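# Move bench yellow sponges into the wall bin by the door

## Task

Transfer all the yellow sponges that sit on the bench into the wall-mounted bin near the door, so that each one ends up completely inside the bin. The task is failed if the low shelf is not standing upright at the end, or if the robot topples over or finishes leaning.

## Robot and tools

ROBOT. A base that can drive in any direction carries a column about 1.7 m tall. A carriage rides up and down the column (lift_m) and holds two identical six-joint arms, left and right, each ending in a two-finger gripper. The arm bases sit about 0.57 m + lift_m above the floor, and carriage parts hang some 0.15 m lower than that. A hand can reach 0.78 m from its shoulder but only about 0.38 m below its arm base. A hand is roughly 0.16 m long and 0.1 m wide (0.14 m when open). The parked arm pose is joints 1-6 = 0, 0.05, 0.05, 1.45, 0, 0. With both arms parked the robot footprint is about 0.85 m wide by 0.65 m long. Cameras: carriage_camera is fixed on the carriage and points ahead, tilted about 20 degrees down; left_wrist_camera and right_wrist_camera look out past each hand's fingertips.

FRAMES. All positions are metres. The base frame has its origin on the floor below the base centre, x ahead, y to the left, z up. left_hand and right_hand report the point between that hand's finger pads in the base frame, plus quat_wxyz (hand z runs along the fingers, fingers open along hand y). The odometry frame is the base frame as it was when the scene began; base_odometry counts wheel rotation only, so slipping looks like travel, and heading (rad, left positive, -3.142 to 3.142) can drift a degree or two.

TOOL move. Every argument except cameras belongs to the action; motions start together and may finish at different times. base is an object with exactly one key, each a relative offset from where the base last reported itself: translate_m (metres, forward positive, -2 to 2), strafe_m (metres, left positive, -2 to 2) or rotate_rad (radians, counter-clockwise positive, -6.3 to 6.3). joints is one object shared by both arms, keyed by joint name, each value an absolute target: lift_m 0 to 1 m; for each arm (prefix left_ or right_) joint1_rad -2.617 to 3.054 (swing about vertical, 0 ahead, positive left), joint2_rad 0 to 3.141 (shoulder: 0 upper arm level pointing back, 1.57 vertical, 3.14 level pointing forward), joint3_rad 0 to 3.141 (elbow, 0 folded, 3.14 straight), joint4_rad -1.57 to 1.57 (wrist pitch, positive lifts fingertips), joint5_rad -1.57 to 1.57 (wrist yaw, positive swings fingertips to the RIGHT), joint6_rad -2.094 to 2.094 (roll about the fingers, positive clockwise viewed from the forearm), gripper_m 0 to 0.093 (gap between pads). speeds optionally caps top speed for this action only: translate_m and strafe_m 0.02-0.5 m/s, rotate_rad 0.05-1.57 rad/s, lift_m 0.08-0.25 m/s (maxima are defaults). min_time_s (0.1 to 8 s) sets a minimum duration for each arm and gripper motion. cameras lists carriage_camera, left_wrist_camera, right_wrist_camera or all; omitted or null means all, [] means none. An unknown key makes a call invalid; an out-of-range value gets it refused, and a refusal or a stop skips later move, wait and finished_scene calls in the same reply. A move with no action just reports state and pictures.

OTHER TOOLS. wait {seconds 0-10, cameras} lets the scene run with no new command and returns the same report. zoom_image {camera, region [x0,y0,x1,y1] in pixels, top-left origin, at most 504x504} enlarges part of that camera's latest image (images are 672x504). finished_scene {scene} ends the current scene irreversibly; the goal must hold without the robot.

RESULTS. The move line is done when every motion finished, otherwise the worst status. base_status and joint_status words: done (base: wheels turned the commanded amount, even with slip); off_target (resting away from target, may still push); contact_stop or time_out (target dropped, holding in place; base drives stop after 14 s); not_followed (a self-collision check withheld that arm's targets, the gripper still acts); limit_stop_at_motor_heat. on_its_own lists uncommanded behaviour, where held at is a target. joint_positions gives readings; motor_effort gives percent of maximum with the last action's peak in brackets, biased and noisy. Joint torques (arm order, N m) wrap at ±28 for joints 1-3. Motor temperatures list per arm joints then gripper; MOTOR HOT appears from 75 °C, and at 100 °C an OVER-TEMPERATURE FAULT drops that arm for 30-60 s. The pictures line names the cameras in image order. Camera calibration lines give K, distortion and T_world_to_cam in the base frame, with small errors that grow for wrist cameras.

PRACTICAL NOTES. Hand readings are often higher than truth, especially far out; loads make a hand sag 7-25 cm. Gripper readings on a firm grip read a little under the part's width; shut on nothing reads 0.000-0.003. Open well above the reading to release. Arms have no contact stop and keep pressing, then snap to target when freed. A drive can bend an arm and still say done. If pressed against something, back off about 0.2 m the way you came. While you think, the robot keeps its last command and time passes.

AVOID. Arm-on-arm hits or presses (including a gripper closing on the other arm's fingers); if arms are withheld, send one arm its readings with joint 1 turned away, then the other. Tipping: the robot cannot right itself; keep the carriage low and arms in when driving, avoid sudden stops, and never reverse under a table edge. Overheating: park arms between tasks, especially loaded. Drops, releasing moving objects, slams, hard pushes, and knocking the low shelf over. Objects may be nudged occasionally by outside pushes.

Each tool is called after "Emit:" by a JSON object that holds its "op" and its "data".

## Session

Emit:
{"op": "move", "data": {}}

Scene clock: 0.00 s.
Joint torques (N m): no reading
Motor temperatures (°C): left_arm=[27 37 32 30 29 28 28] | right_arm=[25 30 37 35 29 29 28]
base_odometry: x=+0.000 y=+0.000 heading=+0.000
base_status: not commanded
joint_positions: lift_m=+0.300 left_joint1_rad=+0.003 left_joint2_rad=+0.041 left_joint3_rad=+0.031 left_joint4_rad=+1.497 left_joint5_rad=-0.037 left_joint6_rad=+0.015 left_gripper_m=+0.09396 right_joint1_rad=+0.010 right_joint2_rad=+0.034 right_joint3_rad=+0.029 right_joint4_rad=+1.447 right_joint5_rad=+0.047 right_joint6_rad=-0.005 right_gripper_m=+0.09396
joint_status: not commanded
motor_effort: lift_m=+32 drive_wheels=+3
left_hand: x=+0.2484 y=+0.3059 z=+1.3077 quat_wxyz=(+0.999, -0.018, +0.042, +0.010) (m; base frame)
right_hand: x=+0.2590 y=-0.3072 z=+1.3058 quat_wxyz=(+0.998, +0.023, +0.064, +0.001) (m; base frame)
pictures: carriage_camera, left_wrist_camera, right_wrist_camera
camera_calibration:
left_wrist_camera: T_world_to_cam=[[0.0469318, -0.997282, 0.0568028, 0.225893], [0.772293, 0.0001607, -0.635266, 0.650818], [0.63353, 0.0736826, 0.770202, -1.06414], [0, 0, 0, 1]] pos_world=[0.160938, 0.303583, 1.22021]
right_wrist_camera: T_world_to_cam=[[-0.0705454, -0.995911, -0.0564281, -0.227683], [0.728538, -0.0128006, -0.684886, 0.707186], [0.681363, -0.0894256, 0.726462, -1.02555], [0, 0, 0, 1]] pos_world=[0.167499, -0.30941, 1.21652]

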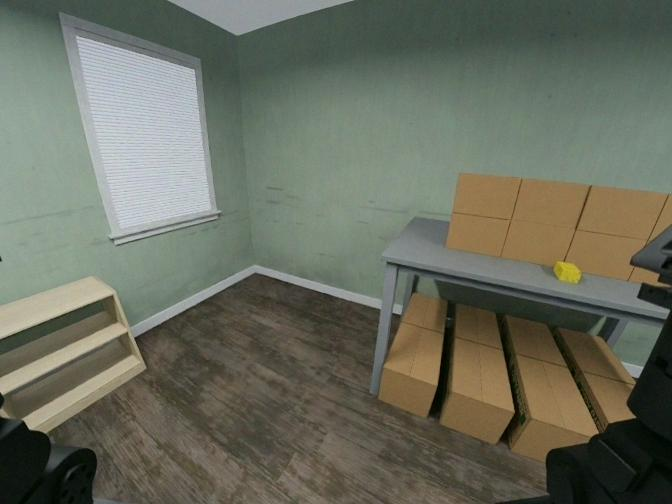

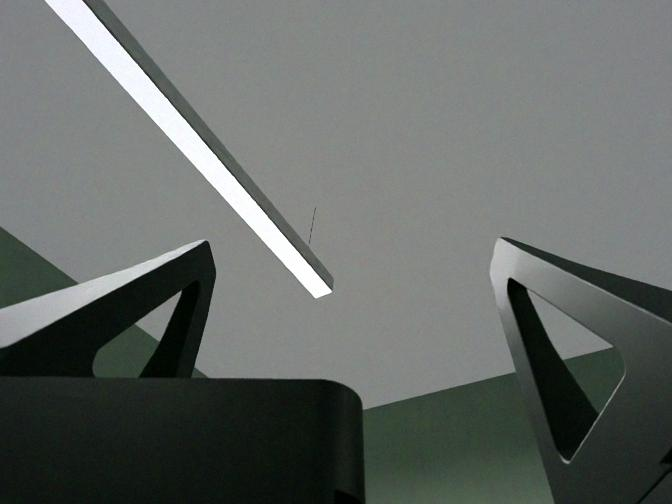

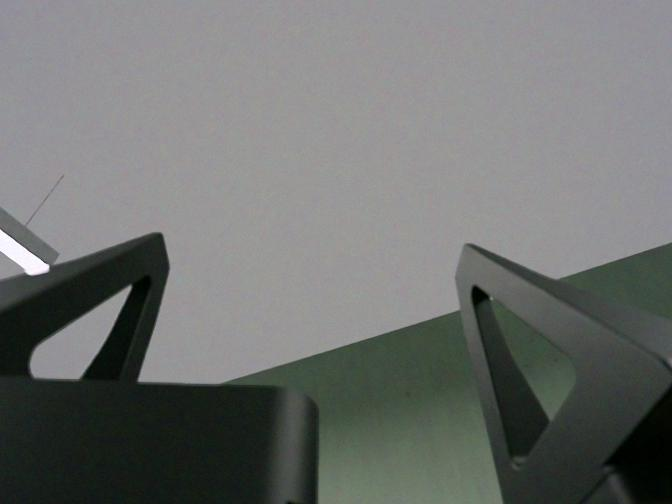

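Emit:
{"op": "move", "data": {"base": {"rotate_rad":-1.0}, "cameras": ["carriage_camera"]}}

Emit:
{"op": "move", "data": {"base": {"rotate_rad":-1.4}, "cameras": ["carriage_camera"]}}

Emit:
{"op": "move", "data": {"base": {"rotate_rad":-1.3}, "cameras": ["carriage_camera"]}}

Scene clock: 8.03 s.
Joint torques (N m): left_arm=[-0.14 5.09 4.4 -0.29 -0.06 -0.08] | right_arm=[-0.35 4.57 5.9 -0.17 0.02 0.06]
move: done
base_odometry: x=+0.000 y=+0.000 heading=-1.000
base_status: done
joint_positions: lift_m=+0.300 left_joint1_rad=+0.003 left_joint2_rad=+0.041 left_joint3_rad=+0.031 left_joint4_rad=+1.496 left_joint5_rad=-0.037 left_joint6_rad=+0.015 left_gripper_m=+0.09396 right_joint1_rad=+0.010 right_joint2_rad=+0.034 right_joint3_rad=+0.029 right_joint4_rad=+1.447 right_joint5_rad=+0.047 right_joint6_rad=-0.005 right_gripper_m=+0.09396
joint_status: not commanded
motor_effort: lift_m=+32(32) drive_wheels=+9(14)
left_hand: x=+0.2485 y=+0.3059 z=+1.3076 quat_wxyz=(+0.999, -0.018, +0.042, +0.010)
right_hand: x=+0.2590 y=-0.3072 z=+1.3058 quat_wxyz=(+0.998, +0.023, +0.064, +0.001)

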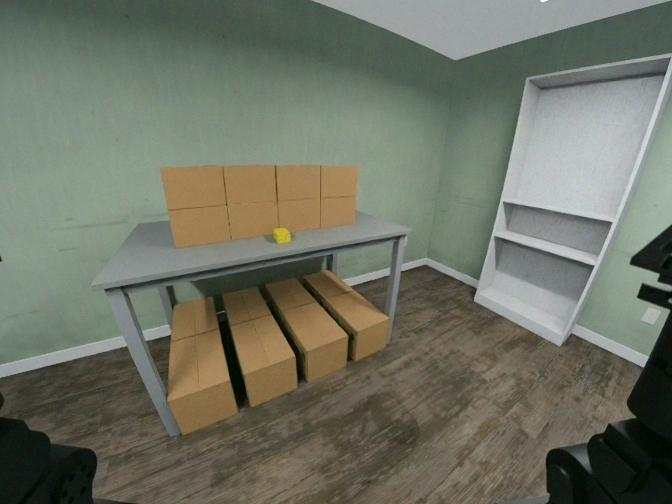

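Scene clock: 11.00 s.
Joint torques (N m): left_arm=[-0.13 5.08 4.41 -0.27 -0.07 -0.09] | right_arm=[-0.31 4.56 5.89 -0.16 0.02 0.06]
move: done
base_odometry: x=+0.000 y=+0.000 heading=-2.399
base_status: done
joint_positions: lift_m=+0.300 left_joint1_rad=+0.003 left_joint2_rad=+0.041 left_joint3_rad=+0.031 left_joint4_rad=+1.496 left_joint5_rad=-0.037 left_joint6_rad=+0.015 left_gripper_m=+0.09397 right_joint1_rad=+0.010 right_joint2_rad=+0.034 right_joint3_rad=+0.029 right_joint4_rad=+1.447 right_joint5_rad=+0.047 right_joint6_rad=-0.005 right_gripper_m=+0.09397
joint_status: not commanded
motor_effort: lift_m=+32(32) drive_wheels=+8(15)
left_hand: x=+0.2485 y=+0.3059 z=+1.3076 quat_wxyz=(+0.999, -0.018, +0.042, +0.010)
right_hand: x=+0.2590 y=-0.3072 z=+1.3058 quat_wxyz=(+0.998, +0.023, +0.064, +0.001)

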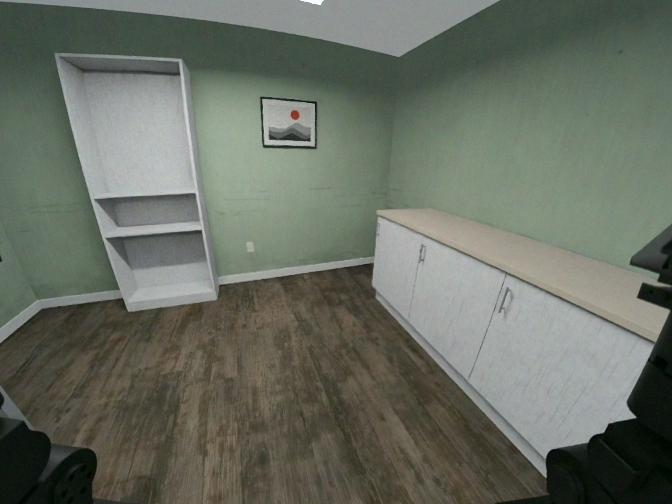

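Scene clock: 13.87 s.
Joint torques (N m): left_arm=[-0.16 5.07 4.38 -0.26 -0.05 -0.09] | right_arm=[-0.31 4.56 5.9 -0.17 0.02 0.06]
move: done
base_odometry: x=+0.000 y=+0.000 heading=+2.584
base_status: done
joint_positions: lift_m=+0.300 left_joint1_rad=+0.003 left_joint2_rad=+0.041 left_joint3_rad=+0.031 left_joint4_rad=+1.496 left_joint5_rad=-0.037 left_joint6_rad=+0.015 left_gripper_m=+0.09398 right_joint1_rad=+0.010 right_joint2_rad=+0.034 right_joint3_rad=+0.029 right_joint4_rad=+1.447 right_joint5_rad=+0.047 right_joint6_rad=-0.005 right_gripper_m=+0.09398
joint_status: not commanded
motor_effort: lift_m=+32(32) drive_wheels=+8(15)
left_hand: x=+0.2485 y=+0.3059 z=+1.3076 quat_wxyz=(+0.999, -0.018, +0.042, +0.010)
right_hand: x=+0.2590 y=-0.3072 z=+1.3058 quat_wxyz=(+0.998, +0.023, +0.064, +0.001)

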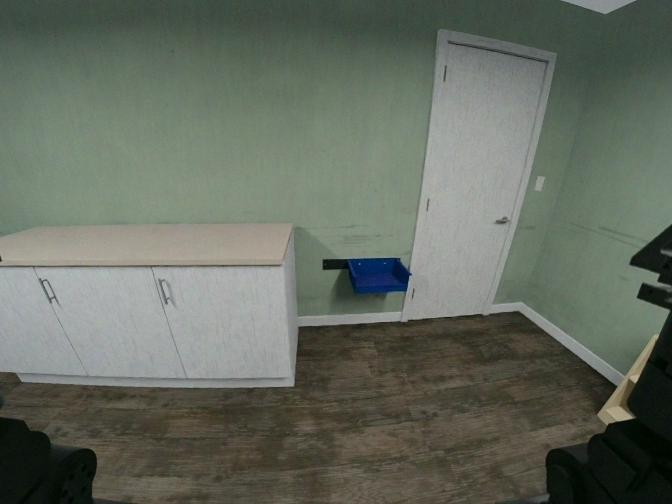

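Emit:
{"op": "move", "data": {"base": {"rotate_rad":-3.11}, "joints": {"lift_m":0.75}, "cameras": []}}

Emit:
{"op": "move", "data": {"base": {"strafe_m":-0.12}, "joints": {"lift_m":0.9}, "cameras": ["carriage_camera"]}}

Emit:
{"op": "move", "data": {"base": {"translate_m":0.4}, "speeds": {"translate_m":0.2}, "cameras": ["carriage_camera"]}}

Scene clock: 48.67 s.
Joint torques (N m): left_arm=[-0.14 5.11 4.38 -0.22 -0.08 -0.09] | right_arm=[-0.35 4.57 5.89 -0.13 0.02 0.05]
move: done
base_odometry: x=+0.000 y=+0.000 heading=-0.525
base_status: done
joint_positions: lift_m=+0.750 left_joint1_rad=+0.003 left_joint2_rad=+0.041 left_joint3_rad=+0.031 left_joint4_rad=+1.493 left_joint5_rad=-0.037 left_joint6_rad=+0.015 left_gripper_m=+0.09400 right_joint1_rad=+0.010 right_joint2_rad=+0.034 right_joint3_rad=+0.029 right_joint4_rad=+1.445 right_joint5_rad=+0.047 right_joint6_rad=-0.005 right_gripper_m=+0.09399
joint_status: all done
motor_effort: lift_m=+33(40) drive_wheels=+7(17)
left_hand: x=+0.2493 y=+0.3059 z=+1.7575 quat_wxyz=(+0.999, -0.018, +0.044, +0.010)
right_hand: x=+0.2596 y=-0.3072 z=+1.7556 quat_wxyz=(+0.998, +0.023, +0.066, +0.001)

Scene clock: 50.50 s.
Joint torques (N m): left_arm=[-0.16 5.03 4.41 -0.25 -0.05 -0.09] | right_arm=[-0.36 4.56 5.9 -0.14 0.02 0.06]
move: done
base_odometry: x=-0.060 y=-0.104 heading=-0.526
base_status: done
joint_positions: lift_m=+0.900 left_joint1_rad=+0.003 left_joint2_rad=+0.041 left_joint3_rad=+0.031 left_joint4_rad=+1.493 left_joint5_rad=-0.037 left_joint6_rad=+0.015 left_gripper_m=+0.09400 right_joint1_rad=+0.011 right_joint2_rad=+0.034 right_joint3_rad=+0.029 right_joint4_rad=+1.445 right_joint5_rad=+0.047 right_joint6_rad=-0.005 right_gripper_m=+0.09399
joint_status: all done
motor_effort: lift_m=+33(40) drive_wheels=+8(15)
left_hand: x=+0.2492 y=+0.3059 z=+1.9075 quat_wxyz=(+0.999, -0.018, +0.044, +0.010)
right_hand: x=+0.2596 y=-0.3072 z=+1.9056 quat_wxyz=(+0.998, +0.023, +0.066, +0.001)
carriage_camera: T_world_to_cam=[[-0.0303786, -0.999131, 0.0285239, -0.0451084], [-0.377467, -0.0149565, -0.925902, 1.80999], [0.925525, -0.0388945, -0.376685, 0.583966], [0, 0, 0, 1]] pos_world=[0.141365, 0.00471482, 1.89713]

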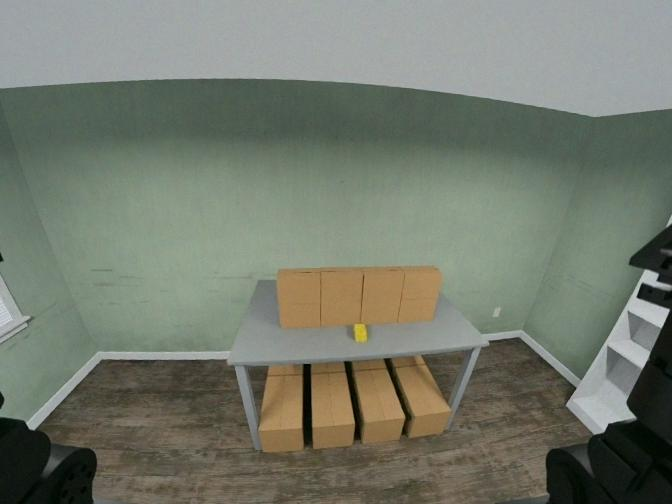

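Scene clock: 53.60 s.
Joint torques (N m): left_arm=[-0.16 5.07 4.42 -0.26 -0.06 -0.08] | right_arm=[-0.38 4.59 5.89 -0.14 0.03 0.06]
move: done
base_odometry: x=+0.285 y=-0.305 heading=-0.527
base_status: done
joint_positions: lift_m=+0.900 left_joint1_rad=+0.003 left_joint2_rad=+0.041 left_joint3_rad=+0.031 left_joint4_rad=+1.495 left_joint5_rad=-0.037 left_joint6_rad=+0.015 left_gripper_m=+0.09400 right_joint1_rad=+0.011 right_joint2_rad=+0.034 right_joint3_rad=+0.029 right_joint4_rad=+1.445 right_joint5_rad=+0.047 right_joint6_rad=-0.005 right_gripper_m=+0.09399
joint_status: not commanded
motor_effort: lift_m=+33(33) drive_wheels=-2(14)
left_hand: x=+0.2486 y=+0.3059 z=+1.9076 quat_wxyz=(+0.999, -0.018, +0.043, +0.010)
right_hand: x=+0.2595 y=-0.3072 z=+1.9056 quat_wxyz=(+0.998, +0.023, +0.066, +0.001)
carriage_camera: T_world_to_cam=[[-0.0303786, -0.999131, 0.0285239, -0.0451084], [-0.377467, -0.0149565, -0.925902, 1.80999], [0.925525, -0.0388945, -0.376685, 0.583966], [0, 0, 0, 1]] pos_world=[0.141365, 0.00471482, 1.89713]

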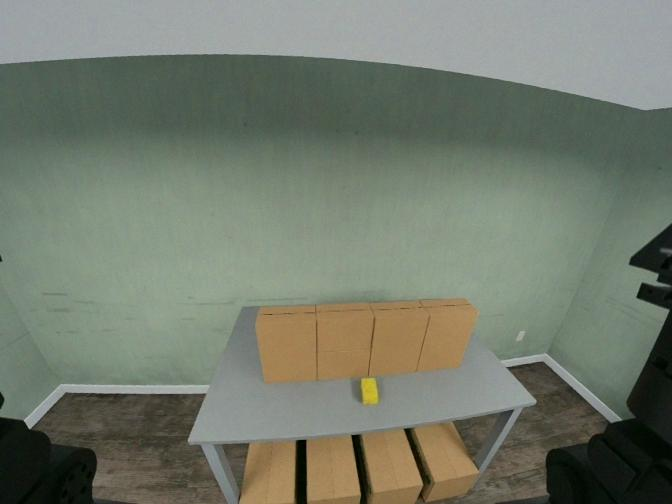

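Emit:
{"op": "move", "data": {"base": {"translate_m":0.25}, "joints": {"lift_m":1.0}, "speeds": {"translate_m":0.15}, "cameras": ["carriage_camera"]}}

Emit:
{"op": "move", "data": {"joints": {"left_joint2_rad":1.7,"left_joint3_rad":1.7,"left_joint4_rad":-1.0}, "min_time_s": 3}}

Scene clock: 65.13 s.
Joint torques (N m): left_arm=[-0.17 5.08 4.37 -0.28 -0.06 -0.09] | right_arm=[-0.38 4.57 5.87 -0.14 0.02 0.06]
move: done
base_odometry: x=+0.501 y=-0.431 heading=-0.527
base_status: done
joint_positions: lift_m=+0.997 left_joint1_rad=+0.003 left_joint2_rad=+0.041 left_joint3_rad=+0.031 left_joint4_rad=+1.497 left_joint5_rad=-0.037 left_joint6_rad=+0.015 left_gripper_m=+0.09400 right_joint1_rad=+0.011 right_joint2_rad=+0.034 right_joint3_rad=+0.029 right_joint4_rad=+1.445 right_joint5_rad=+0.047 right_joint6_rad=-0.005 right_gripper_m=+0.09399
joint_status: all done
joint sent to its limit — lift_m, upper limit.
motor_effort: lift_m=+33(41) drive_wheels=+0(16)
left_hand: x=+0.2483 y=+0.3059 z=+2.0051 quat_wxyz=(+0.999, -0.018, +0.042, +0.010)
right_hand: x=+0.2594 y=-0.3072 z=+2.0031 quat_wxyz=(+0.998, +0.023, +0.065, +0.001)
carriage_camera: T_world_to_cam=[[-0.0303786, -0.999131, 0.0285239, -0.0478895], [-0.377467, -0.0149565, -0.925902, 1.90026], [0.925525, -0.0388945, -0.376685, 0.620693], [0, 0, 0, 1]] pos_world=[0.141365, 0.00471482, 1.99463]

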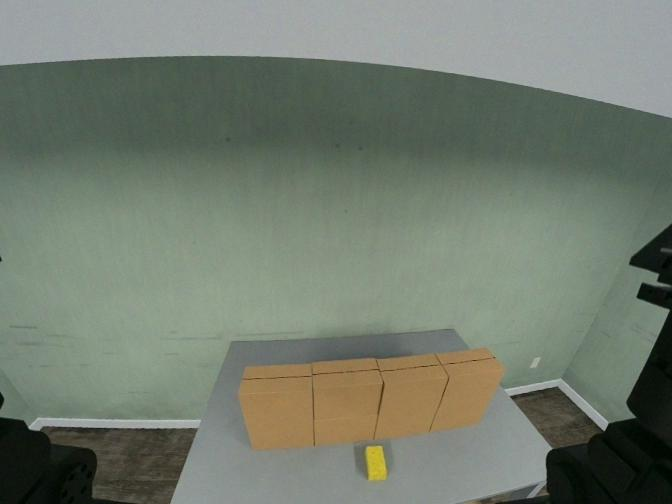

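Scene clock: 68.53 s.
Joint torques (N m): left_arm=[-0.17 -8.72 7.83 1.39 -0.09 -0.09] | right_arm=[-0.35 4.56 5.9 -0.14 0.02 0.06]
move: done
base_odometry: x=+0.501 y=-0.431 heading=-0.527
base_status: not commanded
joint_positions: lift_m=+0.997 left_joint1_rad=+0.003 left_joint2_rad=+1.690 left_joint3_rad=+1.669 left_joint4_rad=-0.988 left_joint5_rad=-0.037 left_joint6_rad=+0.015 left_gripper_m=+0.09400 right_joint1_rad=+0.011 right_joint2_rad=+0.034 right_joint3_rad=+0.029 right_joint4_rad=+1.445 right_joint5_rad=+0.047 right_joint6_rad=-0.005 right_gripper_m=+0.09399
joint_status: all done
motor_effort: lift_m=+33(33) drive_wheels=+0(1)
left_hand: x=+0.6543 y=+0.3071 z=+1.8004 quat_wxyz=(+0.277, +0.001, +0.961, +0.020)
right_hand: x=+0.2594 y=-0.3072 z=+2.0031 quat_wxyz=(+0.998, +0.023, +0.065, +0.001)
pictures: carriage_camera, left_wrist_camera, right_wrist_camera
carriage_camera: T_world_to_cam=[[-0.0303786, -0.999131, 0.0285239, -0.0478895], [-0.377467, -0.0149565, -0.925902, 1.90026], [0.925525, -0.0388945, -0.376685, 0.620693], [0, 0, 0, 1]] pos_world=[0.141365, 0.00471482, 1.99463]
left_wrist_camera: T_world_to_cam=[[0.00163001, -0.997427, -0.0716773, 0.441051], [-0.999044, -0.0047553, 0.0434532, 0.588918], [-0.0436822, 0.071538, -0.996481, 1.92362], [0, 0, 0, 1]] pos_world=[0.671664, 0.305105, 1.92287]
right_wrist_camera: T_world_to_cam=[[-0.0703005, -0.995941, -0.0562078, -0.188876], [0.727286, -0.0126089, -0.686219, 1.1875], [0.682725, -0.0891206, 0.72522, -1.53023], [0, 0, 0, 1]] pos_world=[0.167796, -0.309511, 1.91402]

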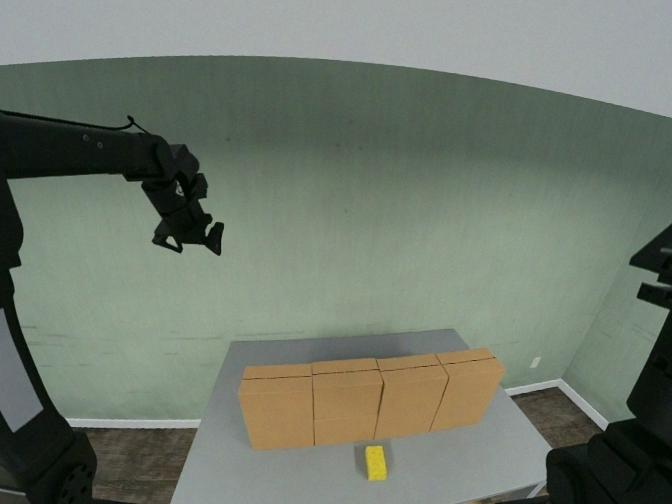

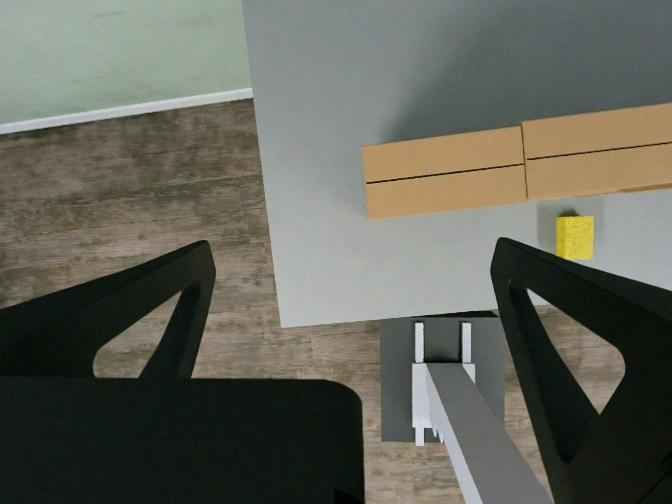

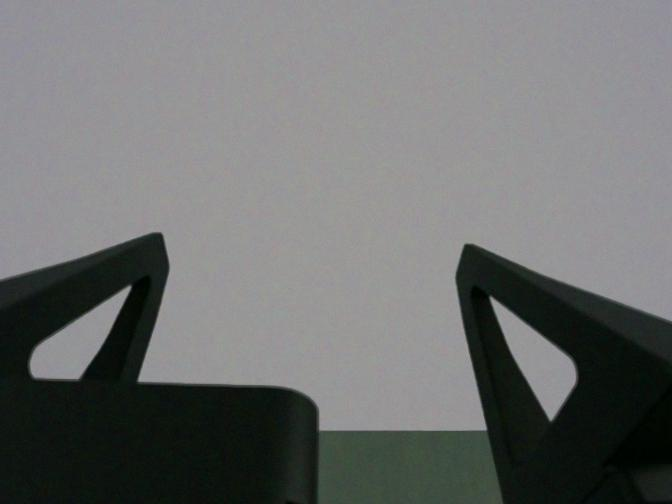

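Emit:
{"op": "move", "data": {"joints": {"left_joint1_rad":-0.5,"left_joint2_rad":2.3,"left_joint3_rad":2.4,"left_joint4_rad":-1.0}, "min_time_s": 3, "cameras": ["left_wrist_camera"]}}

Scene clock: 87.10 s.
Joint torques (N m): left_arm=[-0.7 -14.28 7.77 1.62 -0.09 -0.1] | right_arm=[-0.36 4.59 5.89 -0.15 0.02 0.06]
Motor temperatures (°C): left_arm=[27 41 37 31 29 27 27] | right_arm=[25 32 42 33 29 29 28]
move: done
base_odometry: x=+0.501 y=-0.431 heading=-0.527
base_status: not commanded
joint_positions: lift_m=+0.997 left_joint1_rad=-0.494 left_joint2_rad=+2.285 left_joint3_rad=+2.369 left_joint4_rad=-0.996 left_joint5_rad=-0.037 left_joint6_rad=+0.015 left_gripper_m=+0.09400 right_joint1_rad=+0.011 right_joint2_rad=+0.034 right_joint3_rad=+0.029 right_joint4_rad=+1.445 right_joint5_rad=+0.047 right_joint6_rad=-0.005 right_gripper_m=+0.09399
joint_status: all done
motor_effort: lift_m=+33(33) drive_wheels=+0(1)
left_hand: x=+0.7419 y=+0.0290 z=+1.7772 quat_wxyz=(+0.318, +0.232, +0.917, -0.060)
right_hand: x=+0.2594 y=-0.3072 z=+2.0031 quat_wxyz=(+0.998, +0.023, +0.065, +0.001)
left_wrist_camera: T_world_to_cam=[[-0.467707, -0.880992, -0.0714391, 0.506289], [-0.880097, 0.471653, -0.0545231, 0.748093], [0.0817288, 0.0373725, -0.995954, 1.83118], [0, 0, 0, 1]] pos_world=[0.745529, 0.024761, 1.90073]

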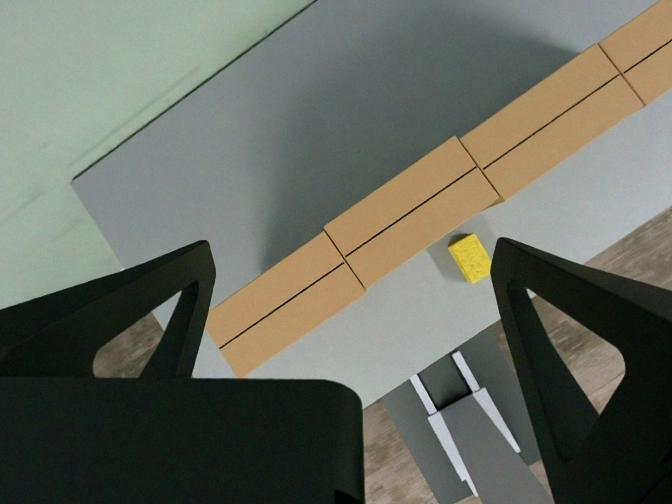

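Emit:
{"op": "move", "data": {"joints": {"left_joint1_rad":0,"left_joint2_rad":0.05,"left_joint3_rad":0.05,"left_joint4_rad":1.45}, "min_time_s": 2.5, "cameras": []}}

Emit:
{"op": "move", "data": {"joints": {"right_joint1_rad":-0.2,"right_joint2_rad":2.6,"right_joint3_rad":2.75,"right_joint4_rad":-1.1}, "min_time_s": 3, "cameras": ["right_wrist_camera"]}}

Emit:
{"op": "move", "data": {"joints": {"right_joint1_rad":0.4}, "min_time_s": 2, "cameras": ["right_wrist_camera"]}}

Scene clock: 100.27 s.
Joint torques (N m): left_arm=[0.32 4.12 3.17 -0.07 -0.06 -0.09] | right_arm=[-0.36 4.56 5.9 -0.14 0.02 0.06]
Motor temperatures (°C): left_arm=[27 47 39 32 28 27 27] | right_arm=[25 32 42 33 29 29 28]
move: done
base_odometry: x=+0.501 y=-0.431 heading=-0.527
base_status: not commanded
joint_positions: lift_m=+0.997 left_joint1_rad=-0.007 left_joint2_rad=+0.057 left_joint3_rad=+0.064 left_joint4_rad=+1.439 left_joint5_rad=-0.037 left_joint6_rad=+0.015 left_gripper_m=+0.09400 right_joint1_rad=+0.011 right_joint2_rad=+0.034 right_joint3_rad=+0.029 right_joint4_rad=+1.445 right_joint5_rad=+0.047 right_joint6_rad=-0.005 right_gripper_m=+0.09399
joint_status: all done
motor_effort: lift_m=+33(33) drive_wheels=+0(1)
left_hand: x=+0.2575 y=+0.3057 z=+2.0124 quat_wxyz=(+0.998, -0.018, +0.062, +0.005)
right_hand: x=+0.2594 y=-0.3072 z=+2.0031 quat_wxyz=(+0.998, +0.023, +0.065, +0.001)

Scene clock: 103.67 s.
Joint torques (N m): left_arm=[0.39 4.15 3.19 -0.11 -0.06 -0.08] | right_arm=[-0.96 -17.11 8.66 1.29 0.07 0.07]
move: done
base_odometry: x=+0.501 y=-0.431 heading=-0.527
base_status: not commanded
joint_positions: lift_m=+0.997 left_joint1_rad=-0.007 left_joint2_rad=+0.057 left_joint3_rad=+0.064 left_joint4_rad=+1.443 left_joint5_rad=-0.037 left_joint6_rad=+0.015 left_gripper_m=+0.09400 right_joint1_rad=-0.193 right_joint2_rad=+2.593 right_joint3_rad=+2.725 right_joint4_rad=-1.090 right_joint5_rad=+0.047 right_joint6_rad=-0.005 right_gripper_m=+0.09400
joint_status: all done
motor_effort: lift_m=+33(33) drive_wheels=+0(1)
left_hand: x=+0.2565 y=+0.3057 z=+2.0125 quat_wxyz=(+0.998, -0.018, +0.060, +0.005)
right_hand: x=+0.8344 y=-0.4267 z=+1.7200 quat_wxyz=(+0.298, +0.097, +0.948, -0.052)
right_wrist_camera: T_world_to_cam=[[-0.169906, -0.980747, 0.0962704, -0.456133], [-0.985016, 0.171949, 0.0132712, 0.877967], [-0.0295693, -0.0925731, -0.995267, 1.82399], [0, 0, 0, 1]] pos_world=[0.841246, -0.429464, 1.84761]

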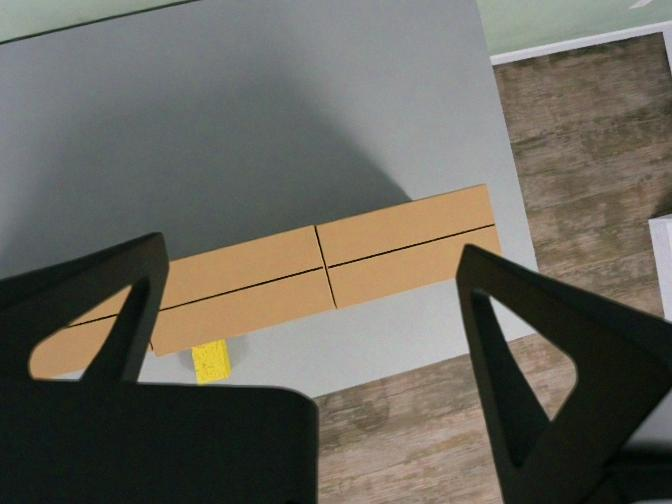

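Scene clock: 105.93 s.
Joint torques (N m): left_arm=[0.39 4.11 3.22 -0.11 -0.06 -0.09] | right_arm=[-0.06 -17.1 8.68 1.28 0.07 0.06]
move: done
base_odometry: x=+0.501 y=-0.431 heading=-0.527
base_status: not commanded
joint_positions: lift_m=+0.997 left_joint1_rad=-0.007 left_joint2_rad=+0.057 left_joint3_rad=+0.064 left_joint4_rad=+1.443 left_joint5_rad=-0.037 left_joint6_rad=+0.015 left_gripper_m=+0.09400 right_joint1_rad=+0.397 right_joint2_rad=+2.593 right_joint3_rad=+2.725 right_joint4_rad=-1.091 right_joint5_rad=+0.047 right_joint6_rad=-0.005 right_gripper_m=+0.09400
joint_status: all done
motor_effort: lift_m=+33(33) drive_wheels=+0(1)
left_hand: x=+0.2565 y=+0.3057 z=+2.0125 quat_wxyz=(+0.998, -0.018, +0.060, +0.005)
right_hand: x=+0.8020 y=-0.0665 z=+1.7198 quat_wxyz=(+0.299, -0.184, +0.936, +0.037)
right_wrist_camera: T_world_to_cam=[[0.405116, -0.909192, 0.0961854, -0.564577], [-0.913908, -0.405653, 0.0147929, 0.686007], [0.0255683, -0.0938974, -0.995254, 1.81186], [0, 0, 0, 1]] pos_world=[0.80934, -0.0648991, 1.84741]

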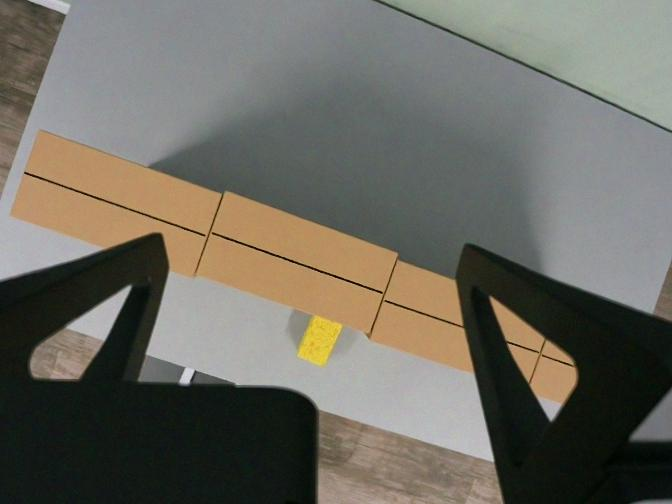

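Emit:
{"op": "move", "data": {"base": {"strafe_m":0.07}, "joints": {"right_joint1_rad":0.07,"right_joint2_rad":2.26,"right_joint3_rad":0.9,"right_joint4_rad":0.58,"right_joint5_rad":0}, "min_time_s": 3, "cameras": []}}

Emit:
{"op": "move", "data": {"joints": {"lift_m":0.6}, "cameras": ["right_wrist_camera","carriage_camera"]}}

Scene clock: 140.53 s.
Joint torques (N m): left_arm=[0.25 4.16 3.19 -0.11 -0.06 -0.08] | right_arm=[-1.02 -16.35 3.52 1.73 -0.05 0.06]
Motor temperatures (°C): left_arm=[27 39 35 29 28 27 27] | right_arm=[25 48 43 37 29 29 28]
move: done
base_odometry: x=+0.537 y=-0.371 heading=-0.527
base_status: done
joint_positions: lift_m=+0.997 left_joint1_rad=-0.006 left_joint2_rad=+0.057 left_joint3_rad=+0.064 left_joint4_rad=+1.443 left_joint5_rad=-0.037 left_joint6_rad=+0.015 left_gripper_m=+0.09400 right_joint1_rad=+0.077 right_joint2_rad=+2.300 right_joint3_rad=+0.904 right_joint4_rad=+0.561 right_joint5_rad=+0.012 right_joint6_rad=-0.005 right_gripper_m=+0.09400
joint_status: all done
motor_effort: lift_m=+33(33) drive_wheels=+1(17)
left_hand: x=+0.2564 y=+0.3057 z=+2.0125 quat_wxyz=(+0.998, -0.018, +0.060, +0.006)
right_hand: x=+0.6872 y=-0.2660 z=+1.4754 quat_wxyz=(+0.359, -0.036, +0.932, +0.007)

Scene clock: 142.67 s.
Joint torques (N m): left_arm=[0.34 4.55 3.6 -0.11 -0.06 -0.08] | right_arm=[-0.9 -14.38 3.97 1.64 -0.06 0.06]
move: done
base_odometry: x=+0.537 y=-0.371 heading=-0.527
base_status: not commanded
joint_positions: lift_m=+0.600 left_joint1_rad=-0.006 left_joint2_rad=+0.053 left_joint3_rad=+0.059 left_joint4_rad=+1.444 left_joint5_rad=-0.037 left_joint6_rad=+0.015 left_gripper_m=+0.09400 right_joint1_rad=+0.076 right_joint2_rad=+2.280 right_joint3_rad=+0.899 right_joint4_rad=+0.573 right_joint5_rad=+0.011 right_joint6_rad=-0.005 right_gripper_m=+0.09400
joint_status: all done
motor_effort: lift_m=+30(31) drive_wheels=+1(1)
left_hand: x=+0.2566 y=+0.3057 z=+1.6140 quat_wxyz=(+0.998, -0.018, +0.060, +0.006)
right_hand: x=+0.6918 y=-0.2660 z=+1.0877 quat_wxyz=(+0.372, -0.035, +0.927, +0.008)
pictures: carriage_camera, right_wrist_camera
carriage_camera: T_world_to_cam=[[-0.0303786, -0.999131, 0.0285239, -0.0365598], [-0.377467, -0.0149565, -0.925902, 1.53249], [0.925525, -0.0388945, -0.376685, 0.471073], [0, 0, 0, 1]] pos_world=[0.141365, 0.00471482, 1.59743]
right_wrist_camera: T_world_to_cam=[[0.107296, -0.991594, 0.0723142, -0.430327], [-0.983697, -0.116436, -0.13705, 0.80409], [0.144318, -0.0564302, -0.987921, 1.08669], [0, 0, 0, 1]] pos_world=[0.680324, -0.271762, 1.21489]

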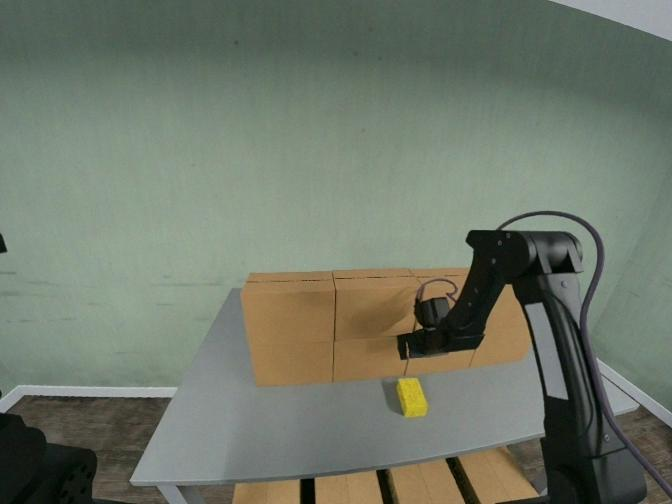

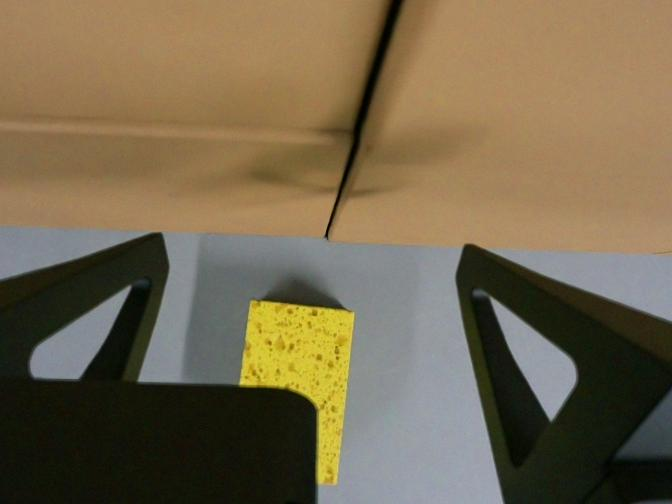

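Emit:
{"op": "move", "data": {"joints": {"right_joint2_rad":2.2,"right_joint3_rad":0.635,"right_joint4_rad":0.786}, "min_time_s": 1.5, "cameras": []}}

Emit:
{"op": "move", "data": {"joints": {"lift_m":0.48}, "cameras": ["right_wrist_camera","carriage_camera"]}}

Scene clock: 157.57 s.
Joint torques (N m): left_arm=[0.25 4.49 3.6 -0.13 -0.07 -0.08] | right_arm=[-0.87 -13.94 2.5 1.74 -0.06 0.06]
move: done
base_odometry: x=+0.537 y=-0.371 heading=-0.527
base_status: not commanded
joint_positions: lift_m=+0.600 left_joint1_rad=-0.006 left_joint2_rad=+0.053 left_joint3_rad=+0.059 left_joint4_rad=+1.444 left_joint5_rad=-0.037 left_joint6_rad=+0.015 left_gripper_m=+0.09400 right_joint1_rad=+0.076 right_joint2_rad=+2.235 right_joint3_rad=+0.639 right_joint4_rad=+0.767 right_joint5_rad=+0.011 right_joint6_rad=-0.005 right_gripper_m=+0.09400
joint_status: all done
motor_effort: lift_m=+30(30) drive_wheels=+0(1)
left_hand: x=+0.2566 y=+0.3057 z=+1.6140 quat_wxyz=(+0.998, -0.018, +0.060, +0.006)
right_hand: x=+0.6276 y=-0.2708 z=+1.0747 quat_wxyz=(+0.362, -0.036, +0.931, +0.008)

Scene clock: 158.57 s.
Joint torques (N m): left_arm=[0.28 4.56 3.63 -0.13 -0.06 -0.08] | right_arm=[-0.91 -12.33 2.78 1.65 -0.05 0.06]
move: done
base_odometry: x=+0.537 y=-0.371 heading=-0.527
base_status: not commanded
joint_positions: lift_m=+0.480 left_joint1_rad=-0.006 left_joint2_rad=+0.053 left_joint3_rad=+0.059 left_joint4_rad=+1.445 left_joint5_rad=-0.037 left_joint6_rad=+0.015 left_gripper_m=+0.09400 right_joint1_rad=+0.076 right_joint2_rad=+2.218 right_joint3_rad=+0.636 right_joint4_rad=+0.779 right_joint5_rad=+0.010 right_joint6_rad=-0.005 right_gripper_m=+0.09400
joint_status: all done
motor_effort: lift_m=+30(31) drive_wheels=+1(1)
left_hand: x=+0.2563 y=+0.3057 z=+1.4939 quat_wxyz=(+0.998, -0.018, +0.060, +0.006)
right_hand: x=+0.6321 y=-0.2704 z=+0.9624 quat_wxyz=(+0.374, -0.036, +0.927, +0.008)
pictures: carriage_camera, right_wrist_camera
carriage_camera: T_world_to_cam=[[-0.0303786, -0.999131, 0.0285239, -0.033134], [-0.377467, -0.0149565, -0.925902, 1.42129], [0.925525, -0.0388945, -0.376685, 0.425834], [0, 0, 0, 1]] pos_world=[0.141365, 0.00471482, 1.47733]
right_wrist_camera: T_world_to_cam=[[0.10715, -0.991621, 0.0721625, -0.419113], [-0.982996, -0.116544, -0.1419, 0.731951], [0.149121, -0.0557309, -0.987247, 0.967717], [0, 0, 0, 1]] pos_world=[0.620106, -0.276365, 1.08948]

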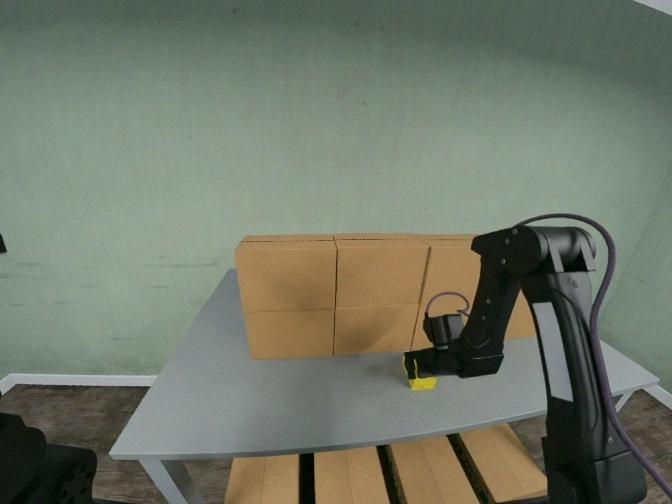

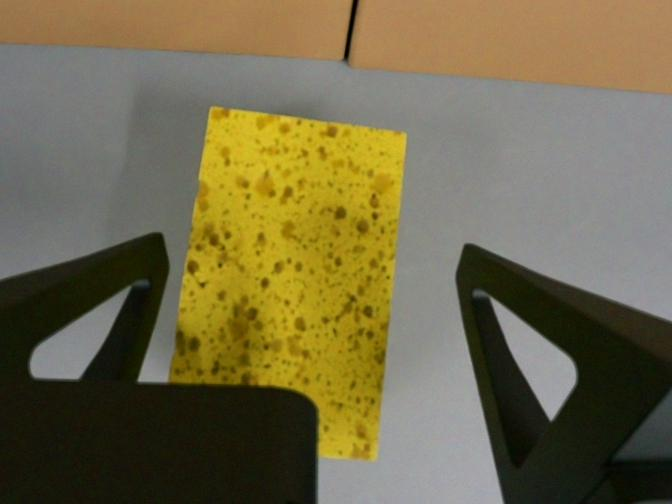

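Emit:
{"op": "move", "data": {"joints": {"lift_m":0.45}, "speeds": {"lift_m":0.08}, "cameras": ["right_wrist_camera","carriage_camera"]}}

Emit:
{"op": "zoom_image", "data": {"camera": "carriage_camera", "region": [360, 300, 500, 420]}}

Scene clock: 166.87 s.
Joint torques (N m): left_arm=[0.29 4.53 3.58 -0.13 -0.07 -0.09] | right_arm=[-0.87 -12.27 2.85 1.64 -0.06 0.06]
move: done
base_odometry: x=+0.537 y=-0.371 heading=-0.527
base_status: not commanded
joint_positions: lift_m=+0.450 left_joint1_rad=-0.006 left_joint2_rad=+0.053 left_joint3_rad=+0.059 left_joint4_rad=+1.445 left_joint5_rad=-0.037 left_joint6_rad=+0.015 left_gripper_m=+0.09400 right_joint1_rad=+0.076 right_joint2_rad=+2.218 right_joint3_rad=+0.636 right_joint4_rad=+0.780 right_joint5_rad=+0.010 right_joint6_rad=-0.005 right_gripper_m=+0.09400
joint_status: all done
motor_effort: lift_m=+30(30) drive_wheels=+1(1)
left_hand: x=+0.2563 y=+0.3057 z=+1.4639 quat_wxyz=(+0.998, -0.018, +0.060, +0.006)
right_hand: x=+0.6324 y=-0.2704 z=+0.9328 quat_wxyz=(+0.375, -0.036, +0.926, +0.009)
pictures: carriage_camera, right_wrist_camera
carriage_camera: T_world_to_cam=[[-0.0303786, -0.999131, 0.0285239, -0.0322783], [-0.377467, -0.0149565, -0.925902, 1.39352], [0.925525, -0.0388945, -0.376685, 0.414533], [0, 0, 0, 1]] pos_world=[0.141365, 0.00471482, 1.44733]
right_wrist_camera: T_world_to_cam=[[0.107053, -0.991627, 0.0722248, -0.416995], [-0.982779, -0.116542, -0.143401, 0.7293], [0.150617, -0.0556295, -0.987026, 0.937346], [0, 0, 0, 1]] pos_world=[0.6202, -0.276365, 1.05988]

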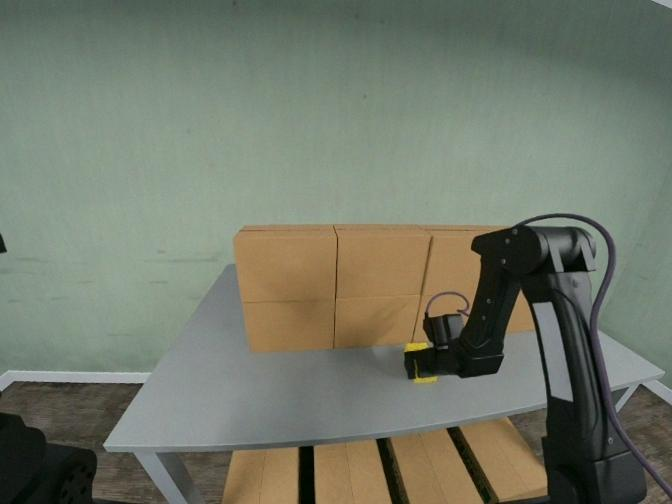

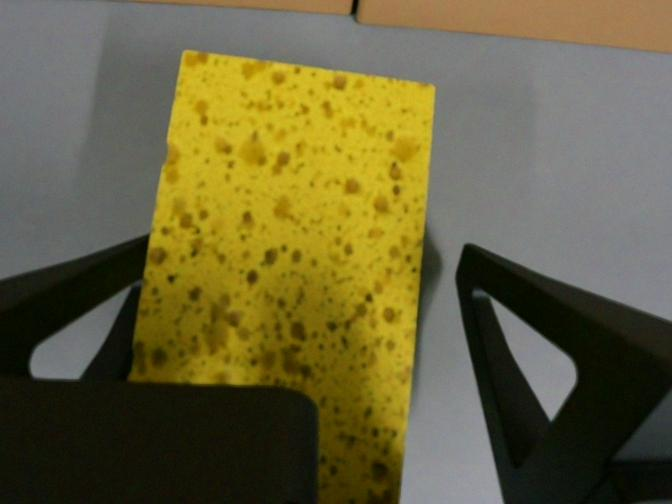

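Scaled by 3.600 (camera's finer frame: 960x720).

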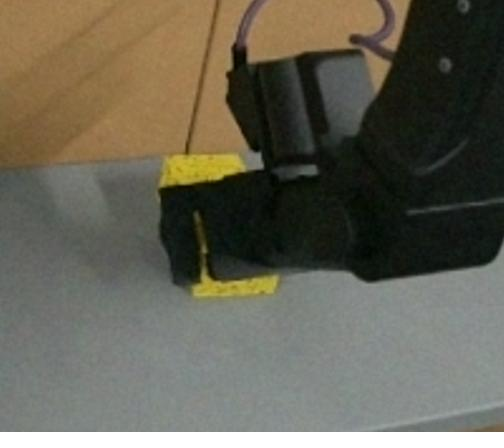

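Emit:
{"op": "move", "data": {"joints": {"right_joint1_rad":0.085,"lift_m":0.44}, "speeds": {"lift_m":0.08}, "cameras": []}}

Emit:
{"op": "move", "data": {"joints": {"right_gripper_m":0.05}, "min_time_s": 2, "cameras": ["right_wrist_camera"]}}

Scene clock: 172.17 s.
Joint torques (N m): left_arm=[0.32 4.62 3.56 -0.13 -0.06 -0.07] | right_arm=[0.46 -11.73 2.93 1.42 0.02 0.03]
move: done
base_odometry: x=+0.537 y=-0.371 heading=-0.527
base_status: not commanded
joint_positions: lift_m=+0.440 left_joint1_rad=-0.006 left_joint2_rad=+0.052 left_joint3_rad=+0.059 left_joint4_rad=+1.445 left_joint5_rad=-0.037 left_joint6_rad=+0.015 left_gripper_m=+0.09400 right_joint1_rad=+0.076 right_joint2_rad=+2.213 right_joint3_rad=+0.635 right_joint4_rad=+0.805 right_joint5_rad=+0.003 right_joint6_rad=-0.002 right_gripper_m=+0.09400
joint_status: all done
motor_effort: lift_m=+28(29) drive_wheels=+0(1)
left_hand: x=+0.2559 y=+0.3057 z=+1.4541 quat_wxyz=(+0.998, -0.018, +0.059, +0.006)
right_hand: x=+0.6373 y=-0.2685 z=+0.9290 quat_wxyz=(+0.388, -0.035, +0.921, +0.013)

Scene clock: 174.47 s.
Joint torques (N m): left_arm=[0.27 4.68 3.6 -0.14 -0.06 -0.08] | right_arm=[0.17 -11.73 2.91 1.43 0.04 0.03]
move: off_target
base_odometry: x=+0.537 y=-0.371 heading=-0.527
base_status: not commanded
joint_positions: lift_m=+0.440 left_joint1_rad=-0.006 left_joint2_rad=+0.052 left_joint3_rad=+0.059 left_joint4_rad=+1.445 left_joint5_rad=-0.037 left_joint6_rad=+0.015 left_gripper_m=+0.09400 right_joint1_rad=+0.080 right_joint2_rad=+2.213 right_joint3_rad=+0.635 right_joint4_rad=+0.805 right_joint5_rad=+0.001 right_joint6_rad=-0.002 right_gripper_m=+0.05906
joint_status: right_gripper_m off_target (ended at +0.05909, target +0.05000)
motor_effort: lift_m=+28(28) drive_wheels=+1(1)
left_hand: x=+0.2559 y=+0.3057 z=+1.4541 quat_wxyz=(+0.998, -0.018, +0.059, +0.006)
right_hand: x=+0.6372 y=-0.2668 z=+0.9290 quat_wxyz=(+0.388, -0.037, +0.921, +0.015)
right_wrist_camera: T_world_to_cam=[[0.11318, -0.991509, 0.0640338, -0.409907], [-0.977338, -0.122702, -0.172493, 0.755786], [0.178886, -0.0430599, -0.982927, 0.914627], [0, 0, 0, 1]] pos_world=[0.621438, -0.274307, 1.05563]

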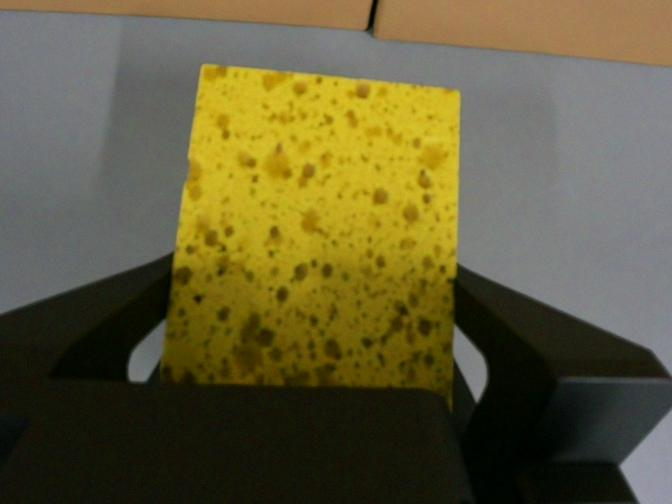

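Emit:
{"op": "move", "data": {"joints": {"lift_m":0.6}, "speeds": {"lift_m":0.12}, "cameras": []}}

Emit:
{"op": "move", "data": {"base": {"translate_m":-0.5}, "speeds": {"translate_m":0.25}, "cameras": ["right_wrist_camera"]}}

Emit:
{"op": "move", "data": {"base": {"rotate_rad":3.111}, "speeds": {"rotate_rad":0.7}, "cameras": ["carriage_camera"]}}

Emit:
{"op": "zoom_image", "data": {"camera": "carriage_camera", "region": [280, 200, 480, 350]}}

Scene clock: 194.30 s.
Joint torques (N m): left_arm=[0.34 4.64 3.55 -0.13 -0.05 -0.07] | right_arm=[0.17 -11.71 2.97 1.56 0.04 0.04]
move: done
base_odometry: x=+0.537 y=-0.371 heading=-0.527
base_status: not commanded
joint_positions: lift_m=+0.600 left_joint1_rad=-0.006 left_joint2_rad=+0.052 left_joint3_rad=+0.059 left_joint4_rad=+1.445 left_joint5_rad=-0.037 left_joint6_rad=+0.015 left_gripper_m=+0.09400 right_joint1_rad=+0.080 right_joint2_rad=+2.212 right_joint3_rad=+0.635 right_joint4_rad=+0.790 right_joint5_rad=+0.001 right_joint6_rad=-0.002 right_gripper_m=+0.05905
joint_status: all done
motor_effort: lift_m=+32(41) drive_wheels=+1(1)
left_hand: x=+0.2559 y=+0.3057 z=+1.6138 quat_wxyz=(+0.998, -0.018, +0.059, +0.006)
right_hand: x=+0.6343 y=-0.2671 z=+1.0860 quat_wxyz=(+0.381, -0.037, +0.924, +0.015)

Scene clock: 197.60 s.
Joint torques (N m): left_arm=[0.29 4.68 3.56 -0.18 -0.06 -0.07] | right_arm=[0.14 -11.66 2.95 1.58 0.04 0.03]
move: done
base_odometry: x=+0.105 y=-0.119 heading=-0.527
base_status: done
joint_positions: lift_m=+0.600 left_joint1_rad=-0.006 left_joint2_rad=+0.052 left_joint3_rad=+0.059 left_joint4_rad=+1.448 left_joint5_rad=-0.037 left_joint6_rad=+0.015 left_gripper_m=+0.09400 right_joint1_rad=+0.080 right_joint2_rad=+2.212 right_joint3_rad=+0.635 right_joint4_rad=+0.788 right_joint5_rad=+0.001 right_joint6_rad=-0.002 right_gripper_m=+0.05905
joint_status: not commanded
motor_effort: lift_m=+32(32) drive_wheels=+1(15)
left_hand: x=+0.2554 y=+0.3058 z=+1.6138 quat_wxyz=(+0.998, -0.018, +0.058, +0.006)
right_hand: x=+0.6341 y=-0.2671 z=+1.0857 quat_wxyz=(+0.380, -0.037, +0.924, +0.015)
right_wrist_camera: T_world_to_cam=[[0.114232, -0.991424, 0.0634812, -0.419909], [-0.980162, -0.122892, -0.155501, 0.763039], [0.161969, -0.0444586, -0.985794, 1.0827], [0, 0, 0, 1]] pos_world=[0.620506, -0.274401, 1.21263]

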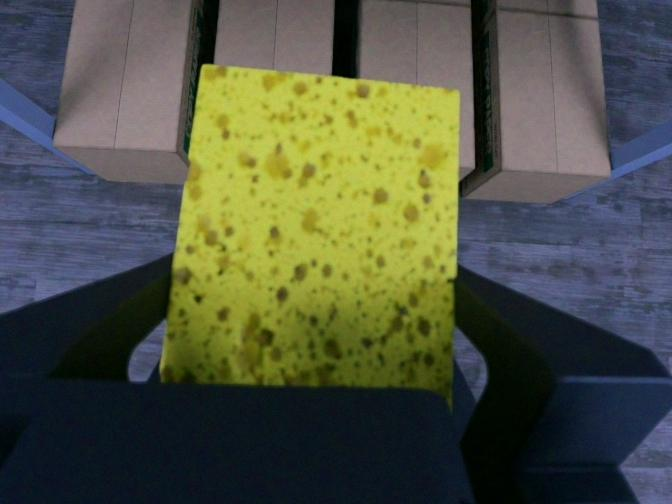

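Scene clock: 203.23 s.
Joint torques (N m): left_arm=[0.31 4.71 3.54 -0.17 -0.05 -0.08] | right_arm=[-0.03 -11.71 2.95 1.58 0.03 0.03]
move: done
base_odometry: x=+0.105 y=-0.119 heading=+2.583
base_status: done
joint_positions: lift_m=+0.600 left_joint1_rad=-0.006 left_joint2_rad=+0.052 left_joint3_rad=+0.059 left_joint4_rad=+1.448 left_joint5_rad=-0.037 left_joint6_rad=+0.015 left_gripper_m=+0.09401 right_joint1_rad=+0.082 right_joint2_rad=+2.212 right_joint3_rad=+0.635 right_joint4_rad=+0.788 right_joint5_rad=+0.002 right_joint6_rad=-0.002 right_gripper_m=+0.05904
joint_status: not commanded
motor_effort: lift_m=+32(32) drive_wheels=+7(19)
left_hand: x=+0.2554 y=+0.3058 z=+1.6138 quat_wxyz=(+0.998, -0.018, +0.058, +0.006)
right_hand: x=+0.6340 y=-0.2663 z=+1.0857 quat_wxyz=(+0.380, -0.038, +0.924, +0.014)
carriage_camera: T_world_to_cam=[[-0.0303786, -0.999131, 0.0285239, -0.0365512], [-0.377467, -0.0149565, -0.925902, 1.53222], [0.925525, -0.0388945, -0.376685, 0.47096], [0, 0, 0, 1]] pos_world=[0.141365, 0.00471482, 1.59713]

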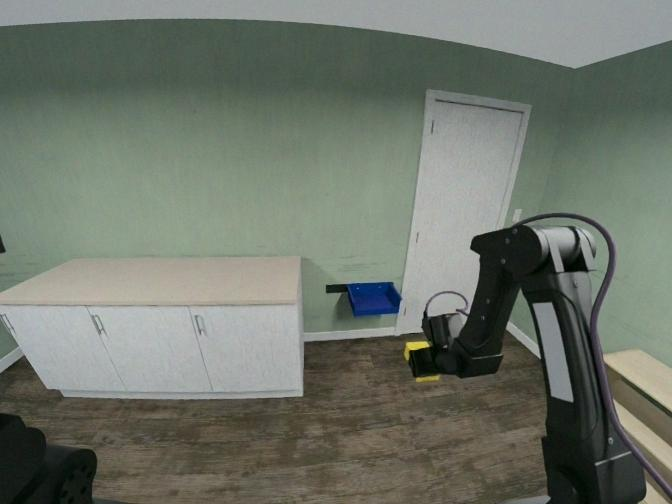

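Scaled by 2.520 (camera's finer frame: 960x720).

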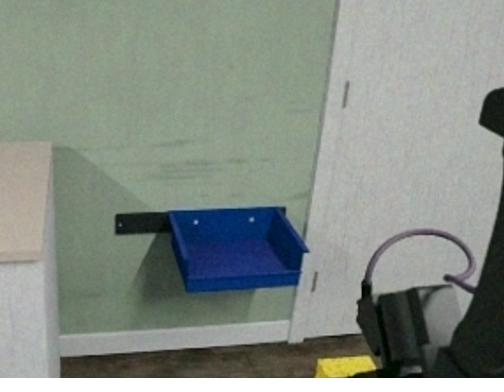

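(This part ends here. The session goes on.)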